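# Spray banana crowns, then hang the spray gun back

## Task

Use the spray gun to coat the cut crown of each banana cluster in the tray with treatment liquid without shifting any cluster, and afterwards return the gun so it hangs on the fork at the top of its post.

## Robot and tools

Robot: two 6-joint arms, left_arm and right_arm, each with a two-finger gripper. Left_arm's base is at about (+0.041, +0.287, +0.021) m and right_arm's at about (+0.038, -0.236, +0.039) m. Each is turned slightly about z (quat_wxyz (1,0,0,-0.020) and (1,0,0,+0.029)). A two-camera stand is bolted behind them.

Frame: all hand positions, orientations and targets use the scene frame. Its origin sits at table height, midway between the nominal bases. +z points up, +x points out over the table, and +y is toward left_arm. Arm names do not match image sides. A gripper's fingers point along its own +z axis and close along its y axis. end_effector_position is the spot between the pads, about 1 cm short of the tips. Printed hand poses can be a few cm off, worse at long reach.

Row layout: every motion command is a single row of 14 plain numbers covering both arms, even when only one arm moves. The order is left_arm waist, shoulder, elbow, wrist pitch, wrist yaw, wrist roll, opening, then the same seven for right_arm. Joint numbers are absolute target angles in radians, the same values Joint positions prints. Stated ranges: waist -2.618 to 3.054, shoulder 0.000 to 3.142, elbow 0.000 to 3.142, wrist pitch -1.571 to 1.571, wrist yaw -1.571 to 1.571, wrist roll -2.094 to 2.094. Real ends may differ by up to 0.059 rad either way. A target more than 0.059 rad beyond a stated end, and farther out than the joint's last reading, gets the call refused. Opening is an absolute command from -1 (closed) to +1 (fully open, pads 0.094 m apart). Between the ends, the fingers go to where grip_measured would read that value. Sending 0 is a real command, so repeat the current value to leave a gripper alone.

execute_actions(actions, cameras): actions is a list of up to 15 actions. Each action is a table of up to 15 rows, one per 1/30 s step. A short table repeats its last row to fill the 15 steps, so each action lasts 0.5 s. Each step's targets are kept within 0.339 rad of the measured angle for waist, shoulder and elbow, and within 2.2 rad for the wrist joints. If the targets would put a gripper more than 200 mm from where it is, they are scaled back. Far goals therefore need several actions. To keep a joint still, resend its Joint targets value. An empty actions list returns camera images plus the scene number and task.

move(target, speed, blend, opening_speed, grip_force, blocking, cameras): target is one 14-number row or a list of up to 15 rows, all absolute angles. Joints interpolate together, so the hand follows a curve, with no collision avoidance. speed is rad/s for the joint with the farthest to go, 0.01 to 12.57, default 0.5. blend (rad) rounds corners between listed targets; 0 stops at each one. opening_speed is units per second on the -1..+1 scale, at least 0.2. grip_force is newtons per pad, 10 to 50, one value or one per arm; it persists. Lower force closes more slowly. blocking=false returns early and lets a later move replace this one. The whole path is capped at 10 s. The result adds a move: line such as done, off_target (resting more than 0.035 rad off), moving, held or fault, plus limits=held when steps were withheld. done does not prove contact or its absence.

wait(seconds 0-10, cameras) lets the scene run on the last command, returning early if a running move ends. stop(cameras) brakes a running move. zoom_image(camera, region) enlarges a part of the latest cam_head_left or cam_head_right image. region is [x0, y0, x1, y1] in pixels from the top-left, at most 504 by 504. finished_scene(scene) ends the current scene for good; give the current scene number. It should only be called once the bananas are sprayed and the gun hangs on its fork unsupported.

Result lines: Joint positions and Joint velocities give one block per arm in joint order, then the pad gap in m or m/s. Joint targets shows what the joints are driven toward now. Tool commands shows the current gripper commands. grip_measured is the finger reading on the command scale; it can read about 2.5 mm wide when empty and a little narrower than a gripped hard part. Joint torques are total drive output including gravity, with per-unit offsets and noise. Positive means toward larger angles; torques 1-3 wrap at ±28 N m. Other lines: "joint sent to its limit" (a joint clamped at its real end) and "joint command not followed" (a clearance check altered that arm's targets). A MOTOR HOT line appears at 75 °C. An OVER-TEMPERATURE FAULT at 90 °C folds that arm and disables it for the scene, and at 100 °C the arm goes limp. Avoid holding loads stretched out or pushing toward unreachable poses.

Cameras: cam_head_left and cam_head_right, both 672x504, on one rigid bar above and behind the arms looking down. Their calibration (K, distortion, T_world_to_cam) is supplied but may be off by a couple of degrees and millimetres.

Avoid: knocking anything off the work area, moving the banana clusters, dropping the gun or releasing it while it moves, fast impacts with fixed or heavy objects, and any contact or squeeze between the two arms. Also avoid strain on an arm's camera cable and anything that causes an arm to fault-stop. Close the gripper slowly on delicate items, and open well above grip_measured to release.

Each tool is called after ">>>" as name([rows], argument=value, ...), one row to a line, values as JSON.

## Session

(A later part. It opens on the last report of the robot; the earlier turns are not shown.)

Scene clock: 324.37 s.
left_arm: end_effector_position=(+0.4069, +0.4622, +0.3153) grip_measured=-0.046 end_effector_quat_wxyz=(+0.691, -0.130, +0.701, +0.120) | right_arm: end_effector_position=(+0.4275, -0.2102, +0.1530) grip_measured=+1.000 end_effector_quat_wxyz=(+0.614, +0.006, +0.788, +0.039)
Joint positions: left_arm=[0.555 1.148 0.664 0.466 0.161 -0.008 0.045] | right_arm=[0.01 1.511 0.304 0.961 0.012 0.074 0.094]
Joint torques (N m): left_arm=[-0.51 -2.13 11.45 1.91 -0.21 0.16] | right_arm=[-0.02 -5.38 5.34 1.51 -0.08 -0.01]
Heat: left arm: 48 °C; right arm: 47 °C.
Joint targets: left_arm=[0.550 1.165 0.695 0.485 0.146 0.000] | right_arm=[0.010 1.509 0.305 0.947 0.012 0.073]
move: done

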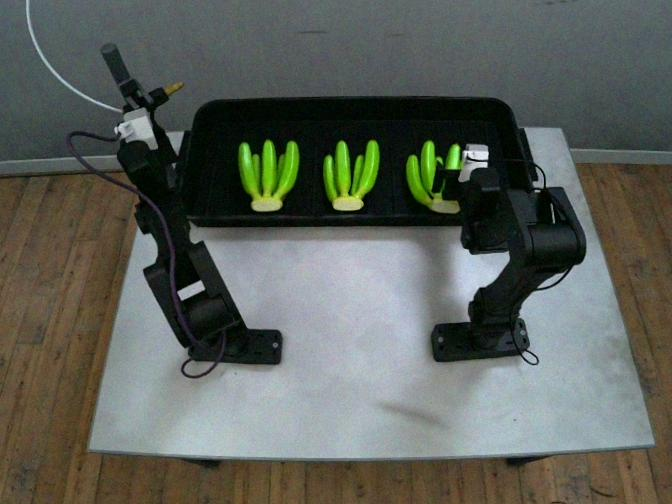

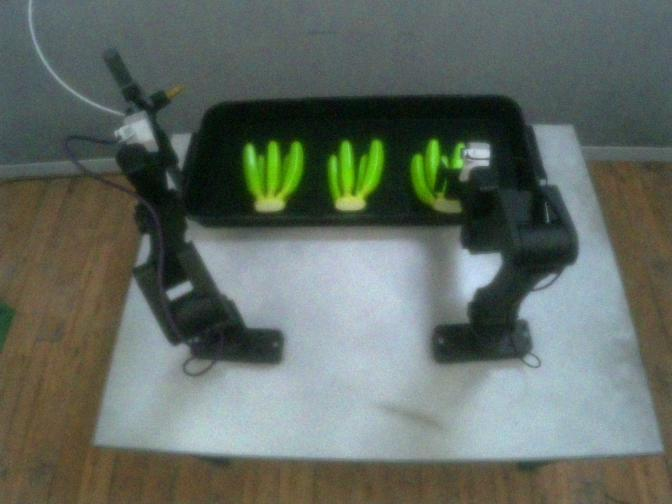

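>>> move([
  [0.555,1.15,0.723,0.44,0.155,0,-0.5,0.01,1.509,0.305,0.947,0.012,0.073,1],
  [0.627,1.033,0.664,0.38,0.233,0,-0.5,0.01,1.509,0.305,0.947,0.012,0.073,1],
  [0.731,0.915,0.619,0.308,0.337,0,-0.5,0.01,1.509,0.305,0.947,0.012,0.073,1],
  [0.985,0.736,0.568,0.18,0.591,0,-0.5,0.01,1.509,0.305,0.947,0.012,0.073,1],
], speed=0.25, blend=[0.0,0.02,0.02,0], cameras=["all"])

>>> zoom_image(camera="cam_head_left", region=[80, 40, 230, 240])

>>> zoom_image(camera="cam_head_right", region=[80, 40, 230, 240])

Scene clock: 348.40 s.
left_arm: end_effector_position=(+0.2965, +0.4704, +0.3434) grip_measured=-0.498 end_effector_quat_wxyz=(+0.701, -0.122, +0.691, +0.131) | right_arm: end_effector_position=(+0.4275, -0.2102, +0.1530) grip_measured=+1.000 end_effector_quat_wxyz=(+0.614, +0.006, +0.788, +0.039)
Joint positions: left_arm=[0.978 0.748 0.585 0.183 0.58 -0.001 0.024] | right_arm=[0.01 1.511 0.304 0.961 0.012 0.074 0.094]
Joint torques (N m): left_arm=[0.72 -1.42 6.8 1.58 0.13 0.02] | right_arm=[-0.06 -5.23 5.42 1.55 -0.04 -0.03]
Heat: left arm: 47 °C; right arm: 47 °C.
Joint targets: left_arm=[0.985 0.736 0.568 0.180 0.591 0.000] | right_arm=[0.010 1.509 0.305 0.947 0.012 0.073]
move: done

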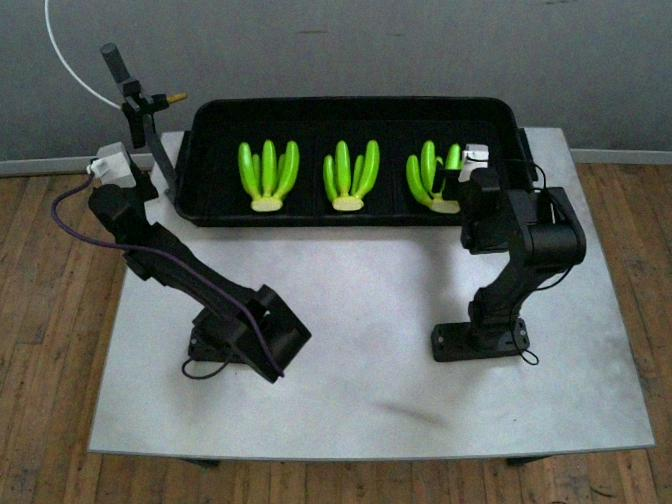

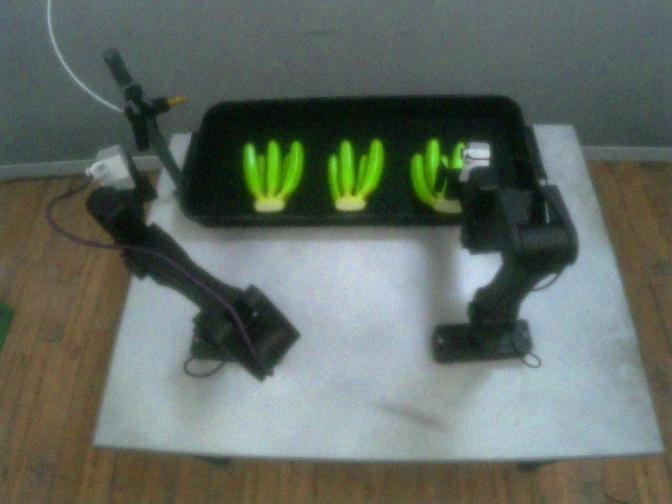

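Scaled by 2.520 from the camera's 672x504 image, which has a finer 960x720 frame.

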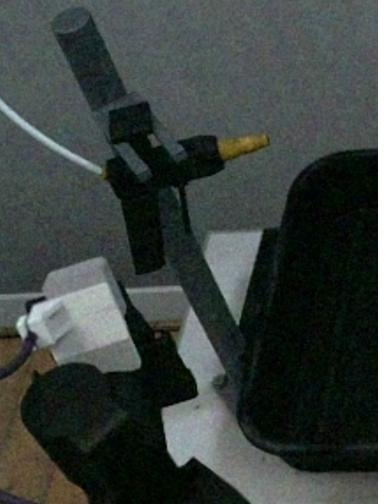

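Scaled by 2.520 from the camera's 672x504 image, which has a finer 960x720 frame.

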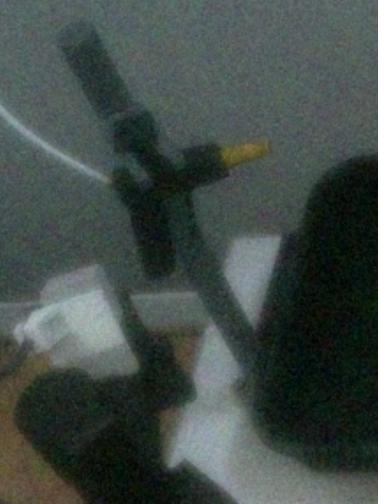

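>>> move([
  [0.774,1.431,0.255,1.535,0.474,0,1,0.01,1.509,0.305,0.947,0.012,0.073,1],
], speed=0.7, cameras=["all"])

>>> move([
  [0.616,1.61,0.606,1.374,0.324,0,1,0.01,1.509,0.305,0.947,0.012,0.073,1],
], speed=0.25, cameras=["all"])

>>> zoom_image(camera="cam_head_left", region=[110, 75, 190, 155])

>>> zoom_image(camera="cam_head_right", region=[110, 75, 190, 155])

Scene clock: 396.67 s.
left_arm: end_effector_position=(+0.3579, +0.4621, +0.2731) grip_measured=+0.998 end_effector_quat_wxyz=(+0.785, -0.021, +0.601, +0.149) | right_arm: end_effector_position=(+0.4275, -0.2102, +0.1530) grip_measured=+1.000 end_effector_quat_wxyz=(+0.614, +0.006, +0.788, +0.039)
Joint positions: left_arm=[0.781 1.421 0.267 1.474 0.497 -0.003 0.094] | right_arm=[0.01 1.511 0.304 0.961 0.012 0.074 0.094]
Joint torques (N m): left_arm=[-0.66 -2.95 4.9 2.07 -0.32 0.06] | right_arm=[-0.01 -5.45 5.5 1.54 -0.06 0.03]
Heat: left arm: 46 °C; right arm: 47 °C.
Joint targets: left_arm=[0.774 1.431 0.255 1.535 0.474 0.000] | right_arm=[0.010 1.509 0.305 0.947 0.012 0.073]
move: off_target (left_arm); left_arm: the wrist pitch is farthest, 0.061 rad from its target

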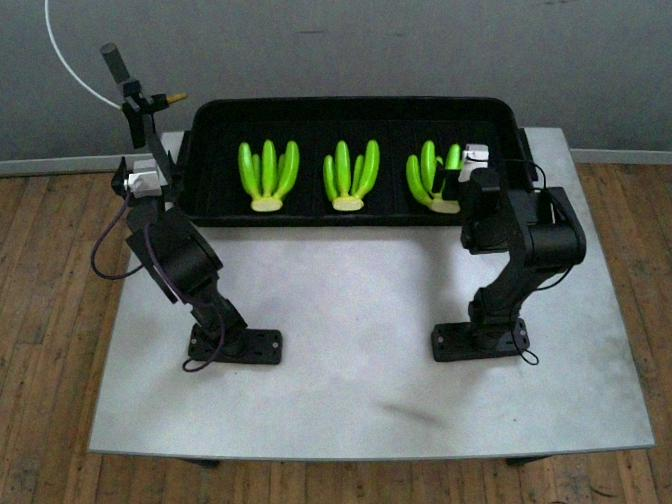

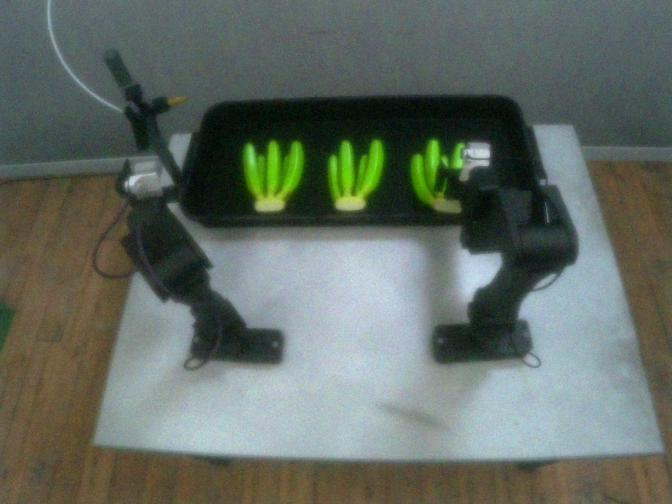

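Scene clock: 398.63 s.
left_arm: end_effector_position=(+0.4340, +0.4738, +0.3144) grip_measured=+0.998 end_effector_quat_wxyz=(+0.806, -0.025, +0.574, +0.139) | right_arm: end_effector_position=(+0.4275, -0.2102, +0.1530) grip_measured=+1.000 end_effector_quat_wxyz=(+0.614, +0.006, +0.788, +0.039)
Joint positions: left_arm=[0.622 1.595 0.583 1.381 0.347 -0.003 0.094] | right_arm=[0.01 1.511 0.304 0.961 0.012 0.074 0.094]
Joint torques (N m): left_arm=[-0.58 -4.7 8.96 1.42 -0.39 0.06] | right_arm=[0.02 -5.48 5.49 1.53 -0.01 -0.03]
Heat: left arm: 45 °C; right arm: 47 °C.
Joint targets: left_arm=[0.616 1.610 0.606 1.374 0.324 0.000] | right_arm=[0.010 1.509 0.305 0.947 0.012 0.073]
move: done

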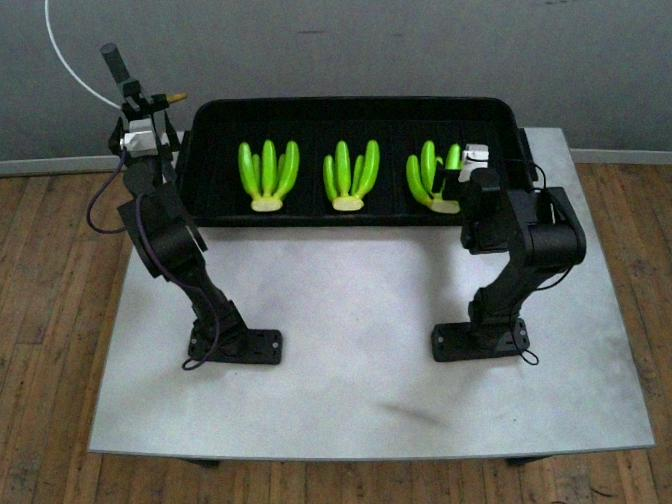

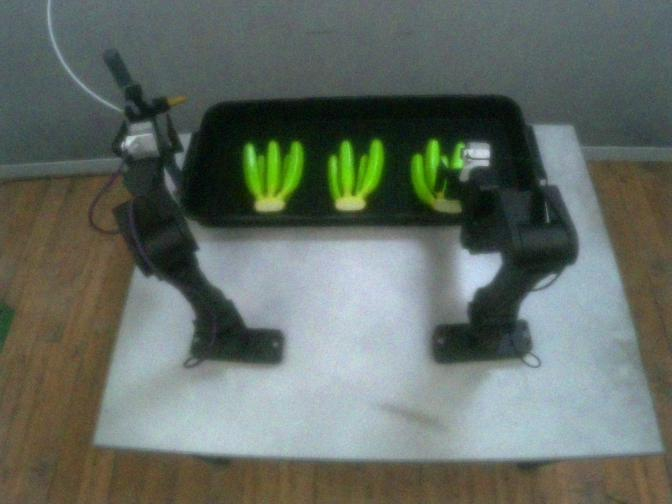

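Scaled by 6.300 from the camera's 672x504 image, which has a finer 960x720 frame.

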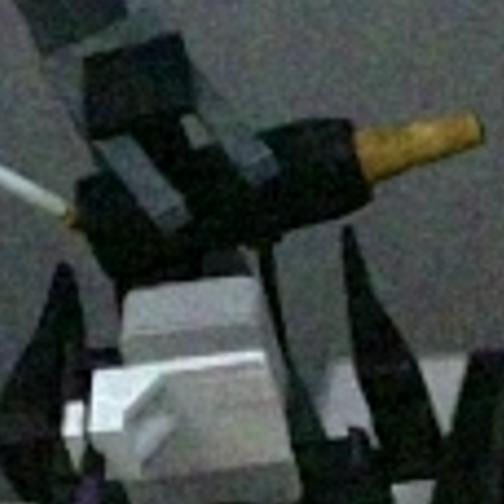

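Scaled by 6.300 from the camera's 672x504 image, which has a finer 960x720 frame.

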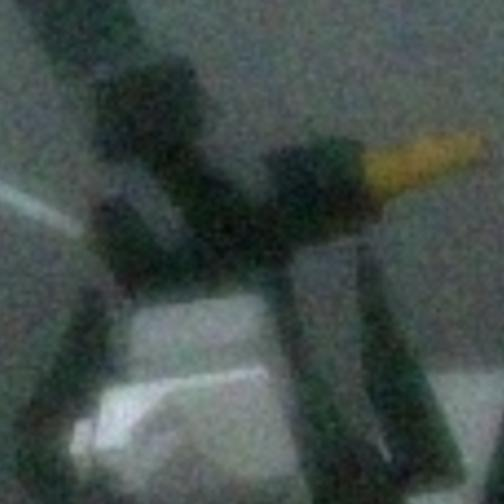

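>>> move([
  [0.595,1.635,0.64,1.352,0.303,0,1,0.01,1.509,0.305,0.947,0.012,0.073,1],
  [0.595,1.635,0.64,1.352,0.303,0,-0.5,0.01,1.509,0.305,0.947,0.012,0.073,1],
], speed=0.25, opening_speed=0.6, cameras=["all"])

>>> zoom_image(camera="cam_head_left", region=[110, 75, 190, 155])

>>> zoom_image(camera="cam_head_right", region=[110, 75, 190, 155])

Scene clock: 412.20 s.
left_arm: end_effector_position=(+0.4445, +0.4751, +0.3143) grip_measured=-0.093 end_effector_quat_wxyz=(+0.803, -0.025, +0.577, +0.148) | right_arm: end_effector_position=(+0.4275, -0.2102, +0.1530) grip_measured=+1.000 end_effector_quat_wxyz=(+0.614, +0.006, +0.788, +0.039)
Joint positions: left_arm=[0.599 1.62 0.618 1.361 0.316 0.023 0.043] | right_arm=[0.01 1.511 0.304 0.961 0.012 0.074 0.094]
Joint torques (N m): left_arm=[-0.49 -4.89 8.91 1.38 -0.24 -0.26] | right_arm=[-0.08 -5.14 5.46 1.53 -0.03 -0.03]
Heat: left arm: 44 °C; right arm: 47 °C.
Joint targets: left_arm=[0.595 1.635 0.640 1.352 0.303 0.000] | right_arm=[0.010 1.509 0.305 0.947 0.012 0.073]
move: done

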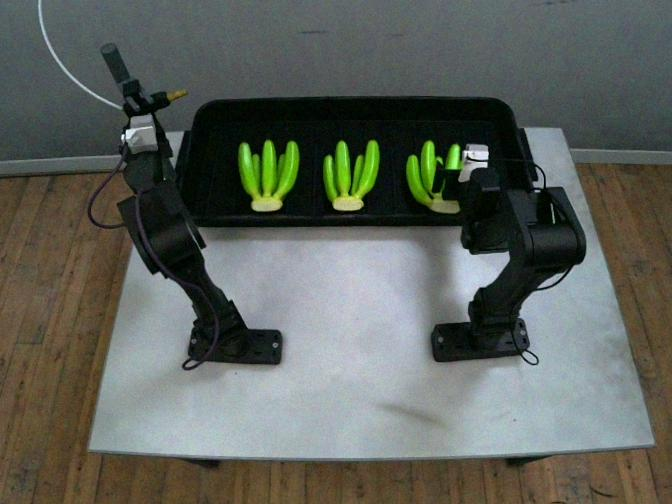

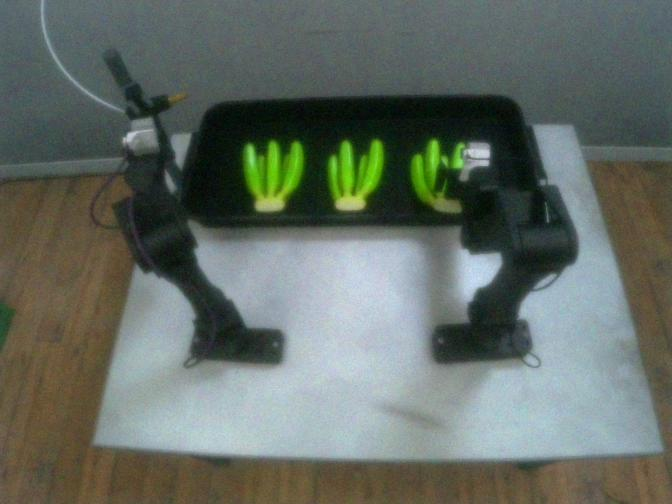

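Scaled by 6.300 from the camera's 672x504 image, which has a finer 960x720 frame.

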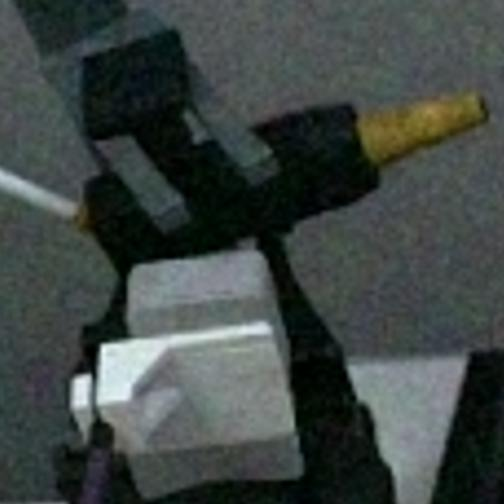

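Scaled by 6.300 from the camera's 672x504 image, which has a finer 960x720 frame.

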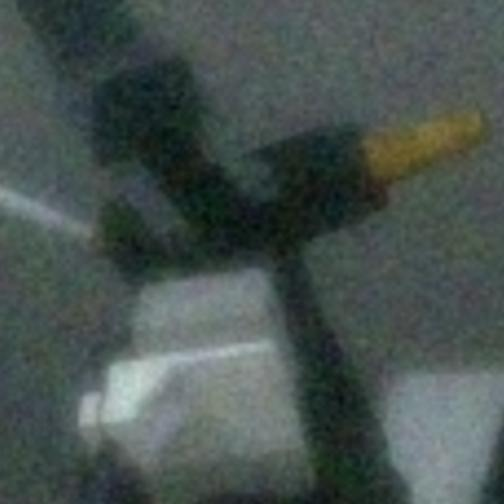

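>>> move([
  [0.595,1.614,0.65,1.322,0.303,0,-0.5,0.01,1.509,0.305,0.947,0.012,0.073,1],
  [0.689,1.485,0.527,1.316,0.393,0,-0.5,0.01,1.509,0.305,0.947,0.012,0.073,1],
], speed=0.2, cameras=["all"])

>>> zoom_image(camera="cam_head_left", region=[110, 75, 190, 155])

Scene clock: 426.97 s.
left_arm: end_effector_position=(+0.4260, +0.4751, +0.3164) grip_measured=-0.106 end_effector_quat_wxyz=(+0.792, -0.012, +0.592, +0.150) | right_arm: end_effector_position=(+0.4275, -0.2102, +0.1530) grip_measured=+1.000 end_effector_quat_wxyz=(+0.614, +0.006, +0.788, +0.039)
Joint positions: left_arm=[0.65 1.521 0.573 1.276 0.385 0.04 0.042] | right_arm=[0.01 1.511 0.304 0.961 0.012 0.074 0.094]
Joint torques (N m): left_arm=[3.82 -8.47 2.7 1.86 0.02 -0.4] | right_arm=[0.06 -5.2 5.38 1.51 -0.02 -0.04]
Heat: left arm: 43 °C; right arm: 47 °C.
Joint targets: left_arm=[0.689 1.485 0.527 1.316 0.393 0.000] | right_arm=[0.010 1.509 0.305 0.947 0.012 0.073]
move: off_target (left_arm); left_arm: the elbow is farthest, 0.046 rad from its target

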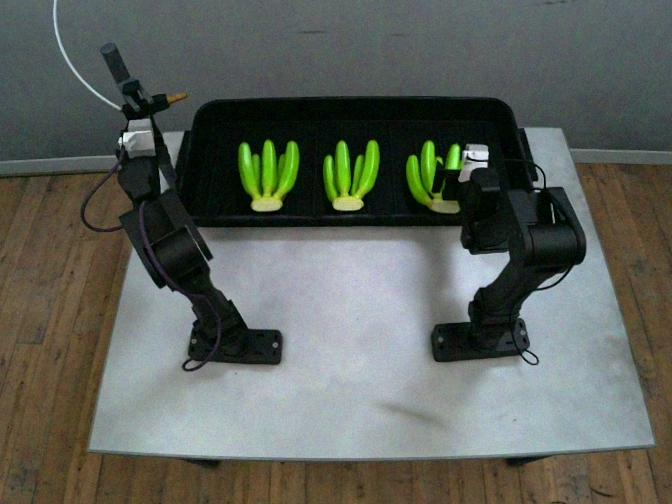

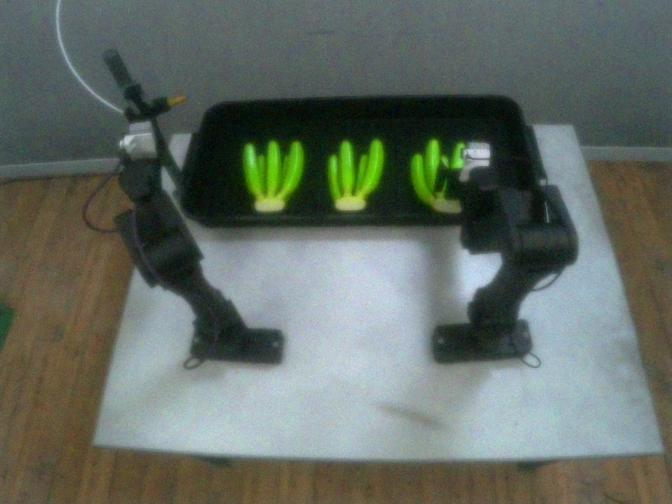

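Scaled by 6.300 from the camera's 672x504 image, which has a finer 960x720 frame.

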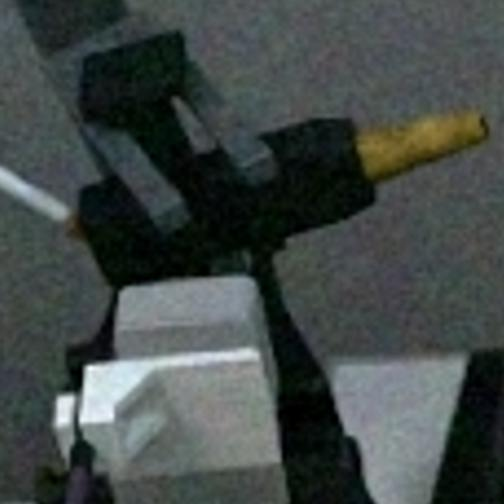

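>>> move([
  [0.597,1.62,0.65,1.328,0.305,0,-0.5,0.01,1.509,0.305,0.947,0.012,0.073,1],
  [0.576,1.411,0.469,1.3,0.285,0,-0.5,0.01,1.509,0.305,0.947,0.012,0.073,1],
], speed=0.2, cameras=["all"])

>>> zoom_image(camera="cam_head_left", region=[110, 75, 190, 155])

Scene clock: 464.27 s.
left_arm: end_effector_position=(+0.4160, +0.4546, +0.3155) grip_measured=-0.125 end_effector_quat_wxyz=(+0.796, -0.039, +0.587, +0.139) | right_arm: end_effector_position=(+0.4275, -0.2102, +0.1530) grip_measured=+1.000 end_effector_quat_wxyz=(+0.614, +0.006, +0.788, +0.039)
Joint positions: left_arm=[0.583 1.441 0.492 1.276 0.291 0.01 0.041] | right_arm=[0.01 1.511 0.304 0.961 0.012 0.074 0.094]
Joint torques (N m): left_arm=[-0.76 -7.34 4.81 1.74 -0.13 -0.07] | right_arm=[0.12 -5.2 5.38 1.52 -0.08 0.01]
Motor temperatures (°C): left_arm=[28 33 33 46 26 27 28] | right_arm=[27 30 37 47 29 24 29]
Heat: left arm: 46 °C; right arm: 47 °C.
Joint targets: left_arm=[0.576 1.411 0.469 1.300 0.285 0.000] | right_arm=[0.010 1.509 0.305 0.947 0.012 0.073]
move: done

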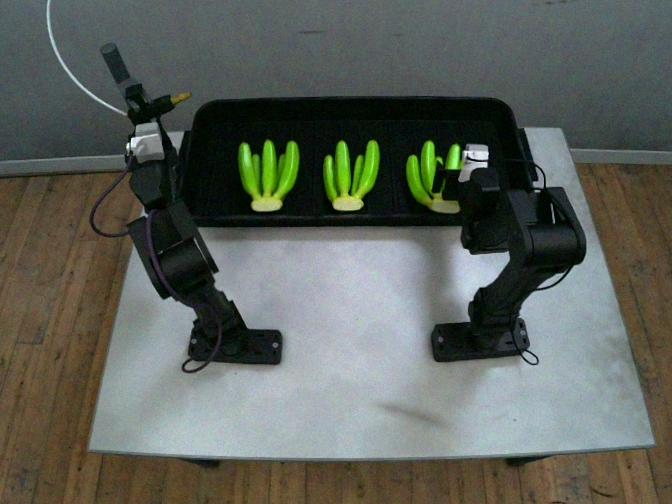

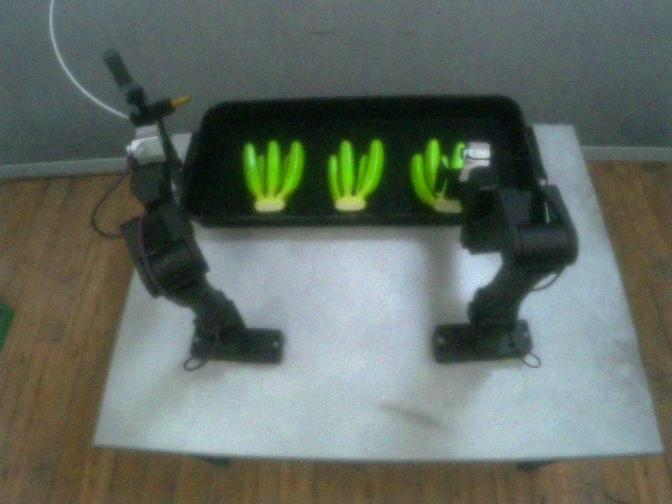

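Scaled by 6.300 from the camera's 672x504 image, which has a finer 960x720 frame.

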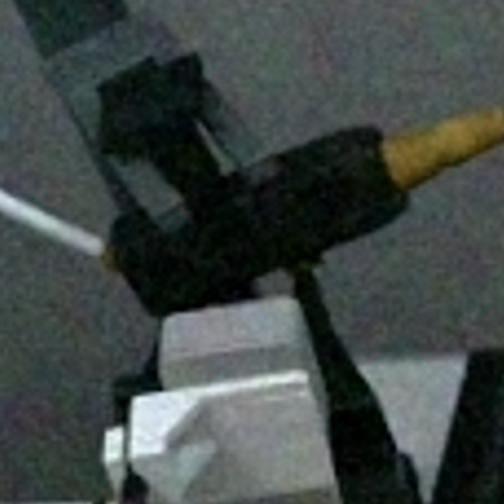

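>>> move([
  [0.542,1.14,0.309,1.19,0.252,0,-0.5,0.01,1.509,0.305,0.947,0.012,0.073,1],
  [0.478,0.774,0.192,0.945,0.192,0,-0.5,0.01,1.509,0.305,0.947,0.012,0.073,1],
], speed=0.3, blend=0.02, cameras=["all"])

>>> zoom_image(camera="cam_head_left", region=[90, 50, 230, 190])

>>> zoom_image(camera="cam_head_right", region=[90, 50, 230, 190])

Scene clock: 474.30 s.
left_arm: end_effector_position=(+0.3332, +0.3840, +0.3177) grip_measured=-0.131 end_effector_quat_wxyz=(+0.799, -0.040, +0.588, +0.117) | right_arm: end_effector_position=(+0.4275, -0.2102, +0.1530) grip_measured=+1.000 end_effector_quat_wxyz=(+0.614, +0.006, +0.788, +0.039)
Joint positions: left_arm=[0.485 0.793 0.2 0.909 0.221 0.005 0.041] | right_arm=[0.01 1.511 0.304 0.961 0.012 0.074 0.094]
Joint torques (N m): left_arm=[-0.72 -2.02 7.25 1.92 -0.39 -0.03] | right_arm=[0.13 -5.41 5.56 1.52 -0.01 -0.04]
Heat: left arm: 46 °C; right arm: 47 °C.
Joint targets: left_arm=[0.478 0.774 0.192 0.945 0.192 0.000] | right_arm=[0.010 1.509 0.305 0.947 0.012 0.073]
move: off_target (left_arm); left_arm: the wrist pitch is farthest, 0.036 rad from its target

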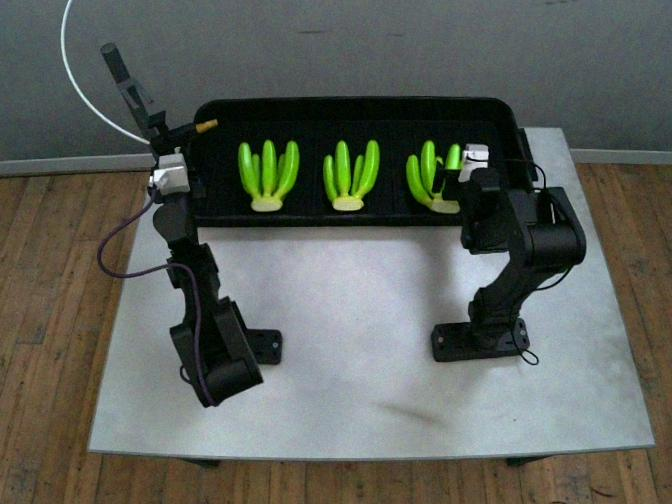

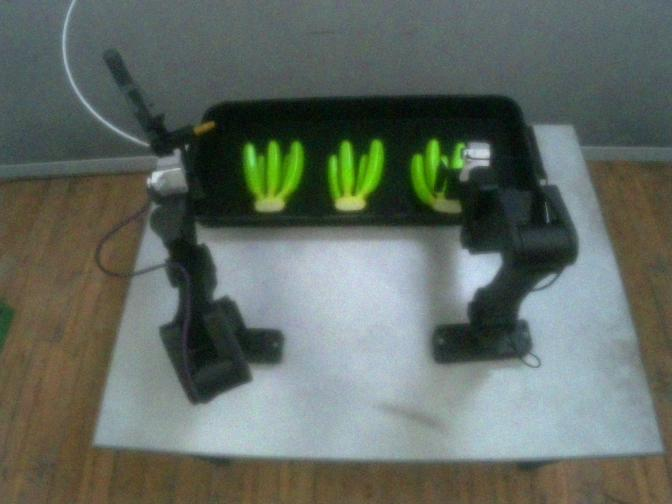

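Scaled by 3.600 from the camera's 672x504 image, which has a finer 960x720 frame.

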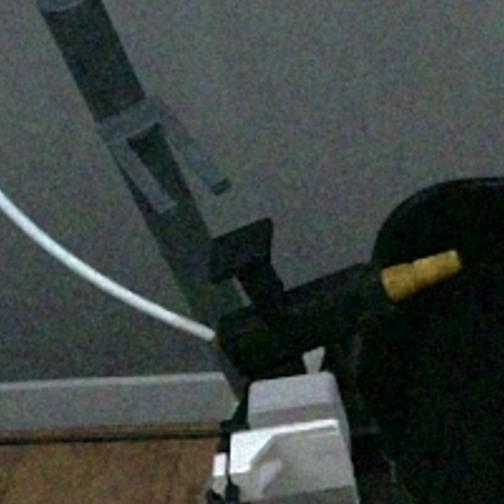

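Scaled by 3.600 from the camera's 672x504 image, which has a finer 960x720 frame.

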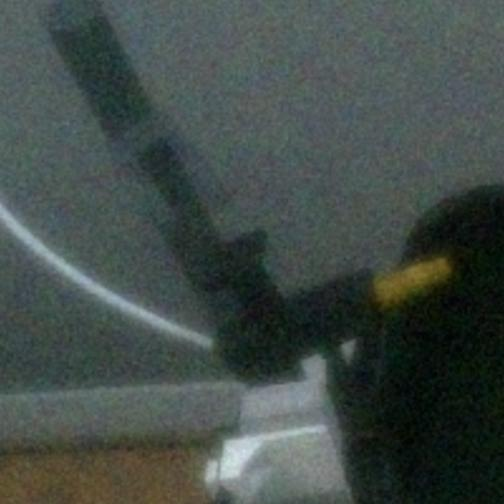

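>>> move(target=[0.197,0.9,0.627,0.29,0.173,0.5,-0.5,-1.3,0.35,0.35,0.1,0.012,0.073,1], speed=0.6, cameras=["all"])

>>> zoom_image(camera="cam_head_left", region=[180, 60, 350, 230])

Scene clock: 509.97 s.
left_arm: end_effector_position=(+0.3959, +0.3139, +0.3080) grip_measured=-0.132 end_effector_quat_wxyz=(+0.661, +0.184, +0.710, +0.159) | right_arm: end_effector_position=(+0.1263, -0.4906, +0.3237) grip_measured=+1.000 end_effector_quat_wxyz=(+0.614, +0.415, +0.535, -0.406)
Joint positions: left_arm=[0.204 0.901 0.582 0.242 0.181 0.505 0.041] | right_arm=[-1.292 0.362 0.327 0.118 0.009 0.074 0.094]
Joint torques (N m): left_arm=[-0.79 -1.73 12.88 2.18 -0.06 0.04] | right_arm=[-0.77 0.01 9.62 1.46 0.03 0.02]
Heat: left arm: 44 °C; right arm: 47 °C.
Joint targets: left_arm=[0.197 0.900 0.627 0.290 0.173 0.500] | right_arm=[-1.300 0.350 0.350 0.100 0.012 0.073]
move: off_target (left_arm); left_arm: the wrist pitch is farthest, 0.048 rad from its target

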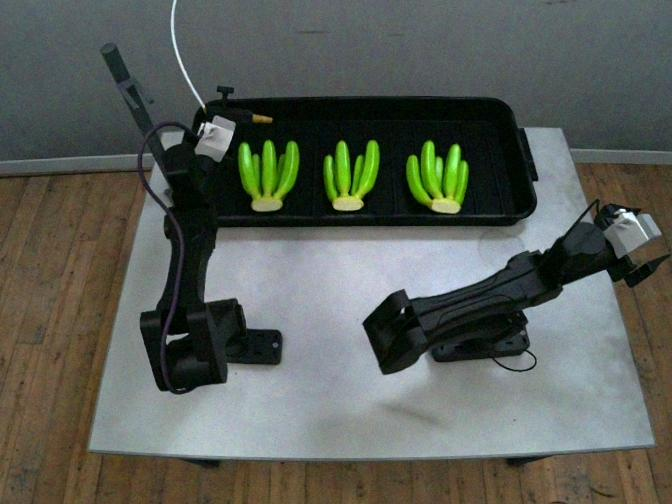

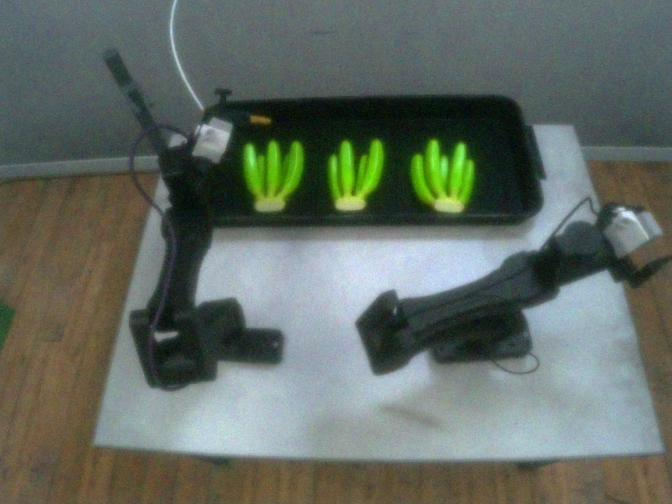

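Scaled by 2.965 from the camera's 672x504 image, which has a finer 960x720 frame.

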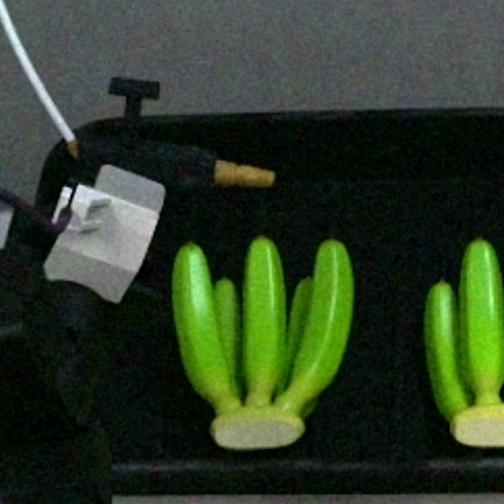

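>>> move(target=[0.209,0.951,0.33,0.65,0.185,1.5,-0.5,-1.3,0.35,0.35,0.1,0.012,0.073,1], speed=0.7, cameras=["all"])

>>> zoom_image(camera="cam_head_left", region=[180, 90, 350, 260])

>>> zoom_image(camera="cam_head_right", region=[180, 90, 350, 260])

Scene clock: 523.23 s.
left_arm: end_effector_position=(+0.3906, +0.3132, +0.2547) grip_measured=-0.132 end_effector_quat_wxyz=(+0.510, +0.497, +0.517, +0.475) | right_arm: end_effector_position=(+0.1263, -0.4906, +0.3236) grip_measured=+1.000 end_effector_quat_wxyz=(+0.614, +0.415, +0.535, -0.406)
Joint positions: left_arm=[0.204 0.954 0.335 0.589 0.18 1.52 0.041] | right_arm=[-1.292 0.362 0.327 0.118 0.009 0.074 0.094]
Joint torques (N m): left_arm=[0.54 -1.88 7.71 2.33 0.07 -0.15] | right_arm=[-0.84 0.28 9.54 1.4 -0.02 0.03]
Heat: left arm: 47 °C; right arm: 45 °C.
Joint targets: left_arm=[0.209 0.951 0.330 0.650 0.185 1.500] | right_arm=[-1.300 0.350 0.350 0.100 0.012 0.073]
move: off_target (left_arm); left_arm: the wrist pitch is farthest, 0.061 rad from its target

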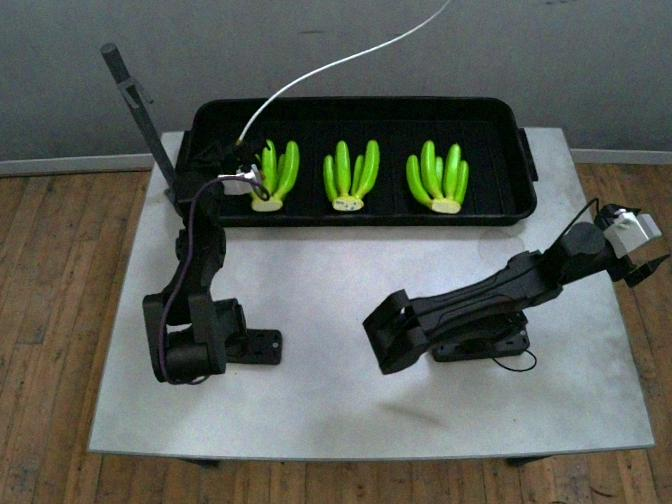

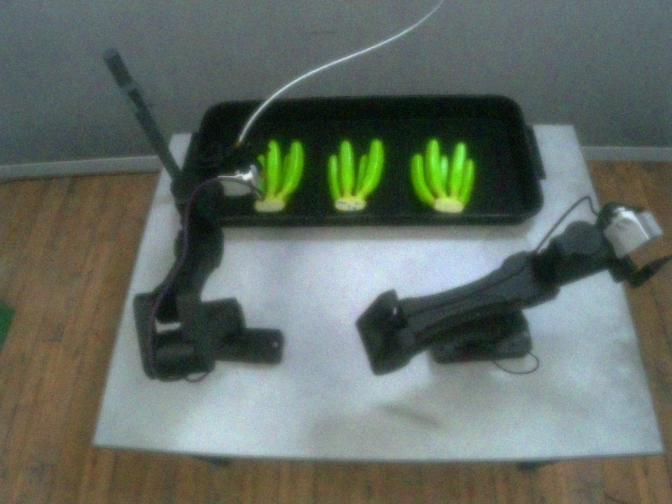

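Scaled by 2.965 from the camera's 672x504 image, which has a finer 960x720 frame.

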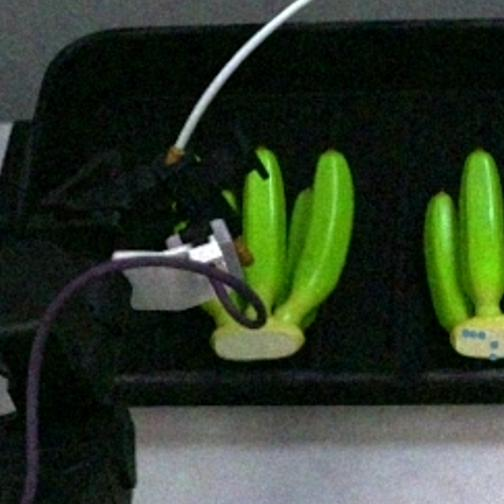

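Scaled by 2.965 from the camera's 672x504 image, which has a finer 960x720 frame.

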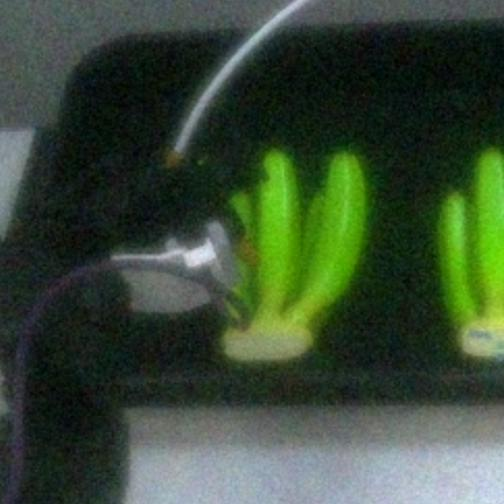

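>>> move(target=[0.209,0.94,0.37,0.44,0.185,1.5,-0.5,-1.3,0.35,0.35,0.1,0.012,0.073,1], speed=0.12, cameras=["all"])

>>> zoom_image(camera="cam_head_left", region=[200, 120, 370, 240])

>>> zoom_image(camera="cam_head_left", region=[380, 130, 500, 230])

Scene clock: 536.73 s.
left_arm: end_effector_position=(+0.3851, +0.3125, +0.2090) grip_measured=-0.132 end_effector_quat_wxyz=(+0.467, +0.530, +0.569, +0.420) | right_arm: end_effector_position=(+0.1263, -0.4906, +0.3236) grip_measured=+1.000 end_effector_quat_wxyz=(+0.614, +0.415, +0.535, -0.406)
Joint positions: left_arm=[0.204 0.954 0.335 0.403 0.179 1.521 0.041] | right_arm=[-1.292 0.362 0.327 0.118 0.009 0.074 0.094]
Joint torques (N m): left_arm=[0.53 -2.81 11.56 2.06 0.11 -0.17] | right_arm=[-0.69 0.36 9.36 1.42 -0.05 -0.03]
Heat: left arm: 48 °C; right arm: 44 °C.
Joint targets: left_arm=[0.209 0.940 0.370 0.440 0.185 1.500] | right_arm=[-1.300 0.350 0.350 0.100 0.012 0.073]
move: off_target (left_arm); left_arm: the wrist pitch is farthest, 0.037 rad from its target

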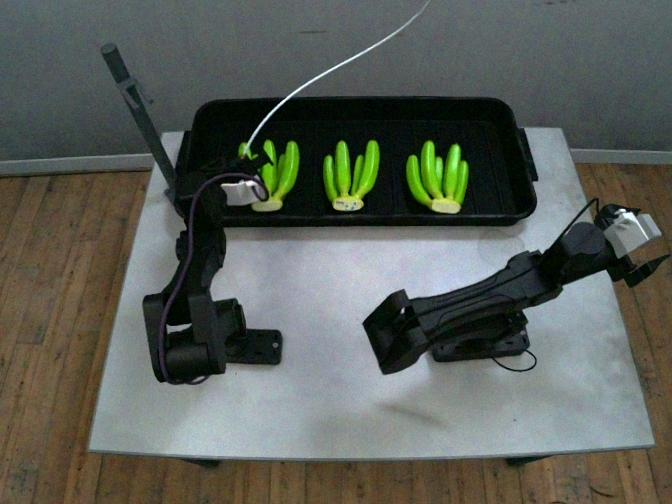

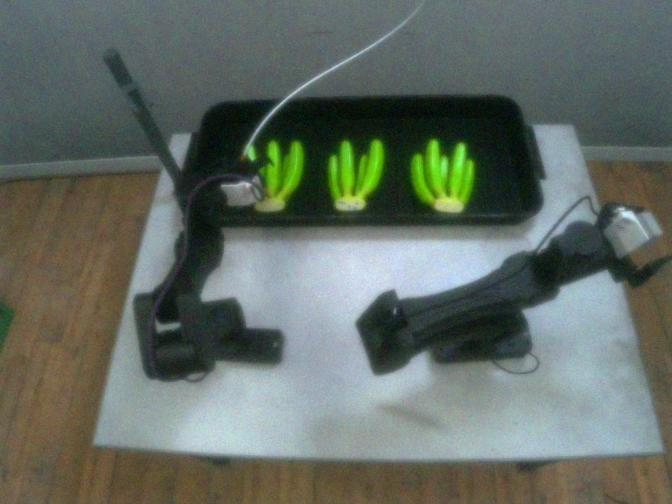

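Scaled by 2.965 from the camera's 672x504 image, which has a finer 960x720 frame.

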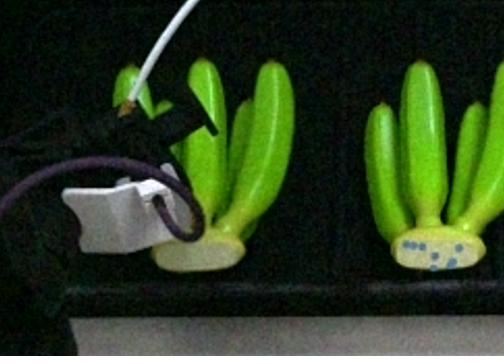

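Scaled by 4.200 from the camera's 672x504 image, which has a finer 960x720 frame.

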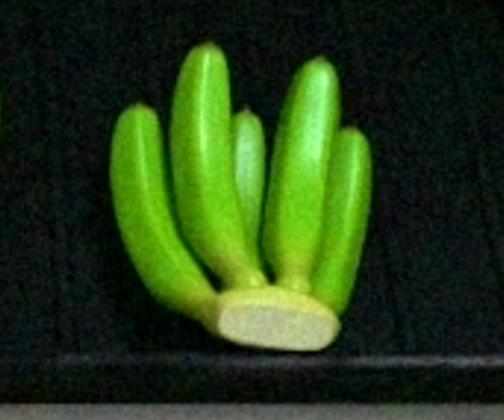

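>>> move([
  [0.209,0.95,0.38,0.64,0.185,1.8,-0.5,-1.3,0.35,0.35,0.1,0.012,0.073,1],
  [0.209,0.92,0.43,0.4,0.185,1.8,-0.5,-1.3,0.35,0.35,0.1,0.012,0.073,1],
], speed=0.2, cameras=["all"])

>>> zoom_image(camera="cam_head_left", region=[200, 120, 370, 240])

>>> zoom_image(camera="cam_head_right", region=[200, 120, 370, 240])

Scene clock: 567.37 s.
left_arm: end_effector_position=(+0.3895, +0.3133, +0.2274) grip_measured=-0.132 end_effector_quat_wxyz=(+0.404, +0.604, +0.479, +0.492) | right_arm: end_effector_position=(+0.1263, -0.4906, +0.3236) grip_measured=+1.000 end_effector_quat_wxyz=(+0.614, +0.415, +0.535, -0.406)
Joint positions: left_arm=[0.204 0.945 0.386 0.366 0.179 1.818 0.041] | right_arm=[-1.292 0.362 0.327 0.118 0.009 0.074 0.094]
Joint torques (N m): left_arm=[0.5 -3.85 12.66 1.98 0.1 -0.15] | right_arm=[-0.7 0.13 9.72 1.44 0.02 -0.01]
Heat: left arm: 49 °C; right arm: 43 °C.
Joint targets: left_arm=[0.209 0.920 0.430 0.400 0.185 1.800] | right_arm=[-1.300 0.350 0.350 0.100 0.012 0.073]
move: off_target (left_arm); left_arm: the elbow is farthest, 0.044 rad from its target

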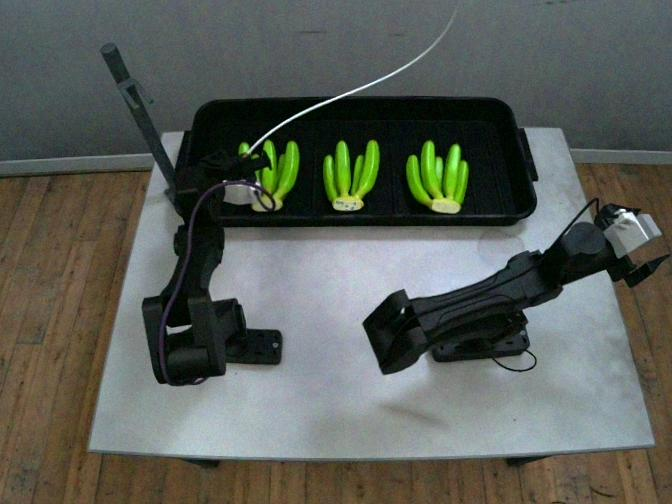

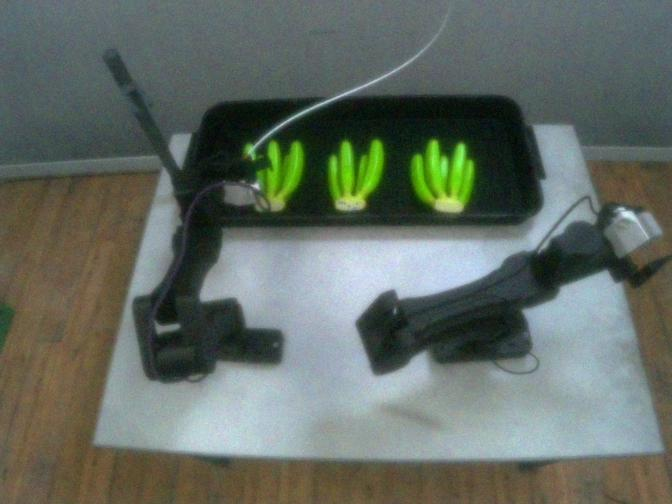

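Scaled by 2.965 from the camera's 672x504 image, which has a finer 960x720 frame.

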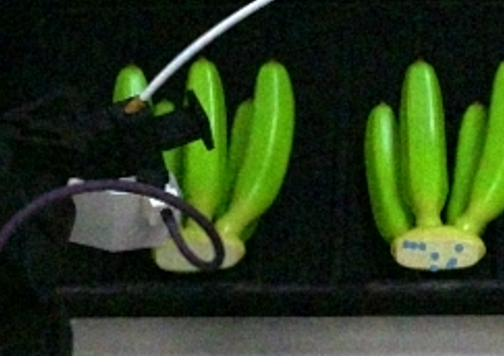

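Scaled by 2.965 from the camera's 672x504 image, which has a finer 960x720 frame.

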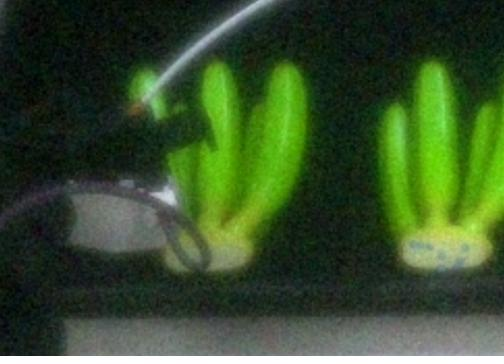

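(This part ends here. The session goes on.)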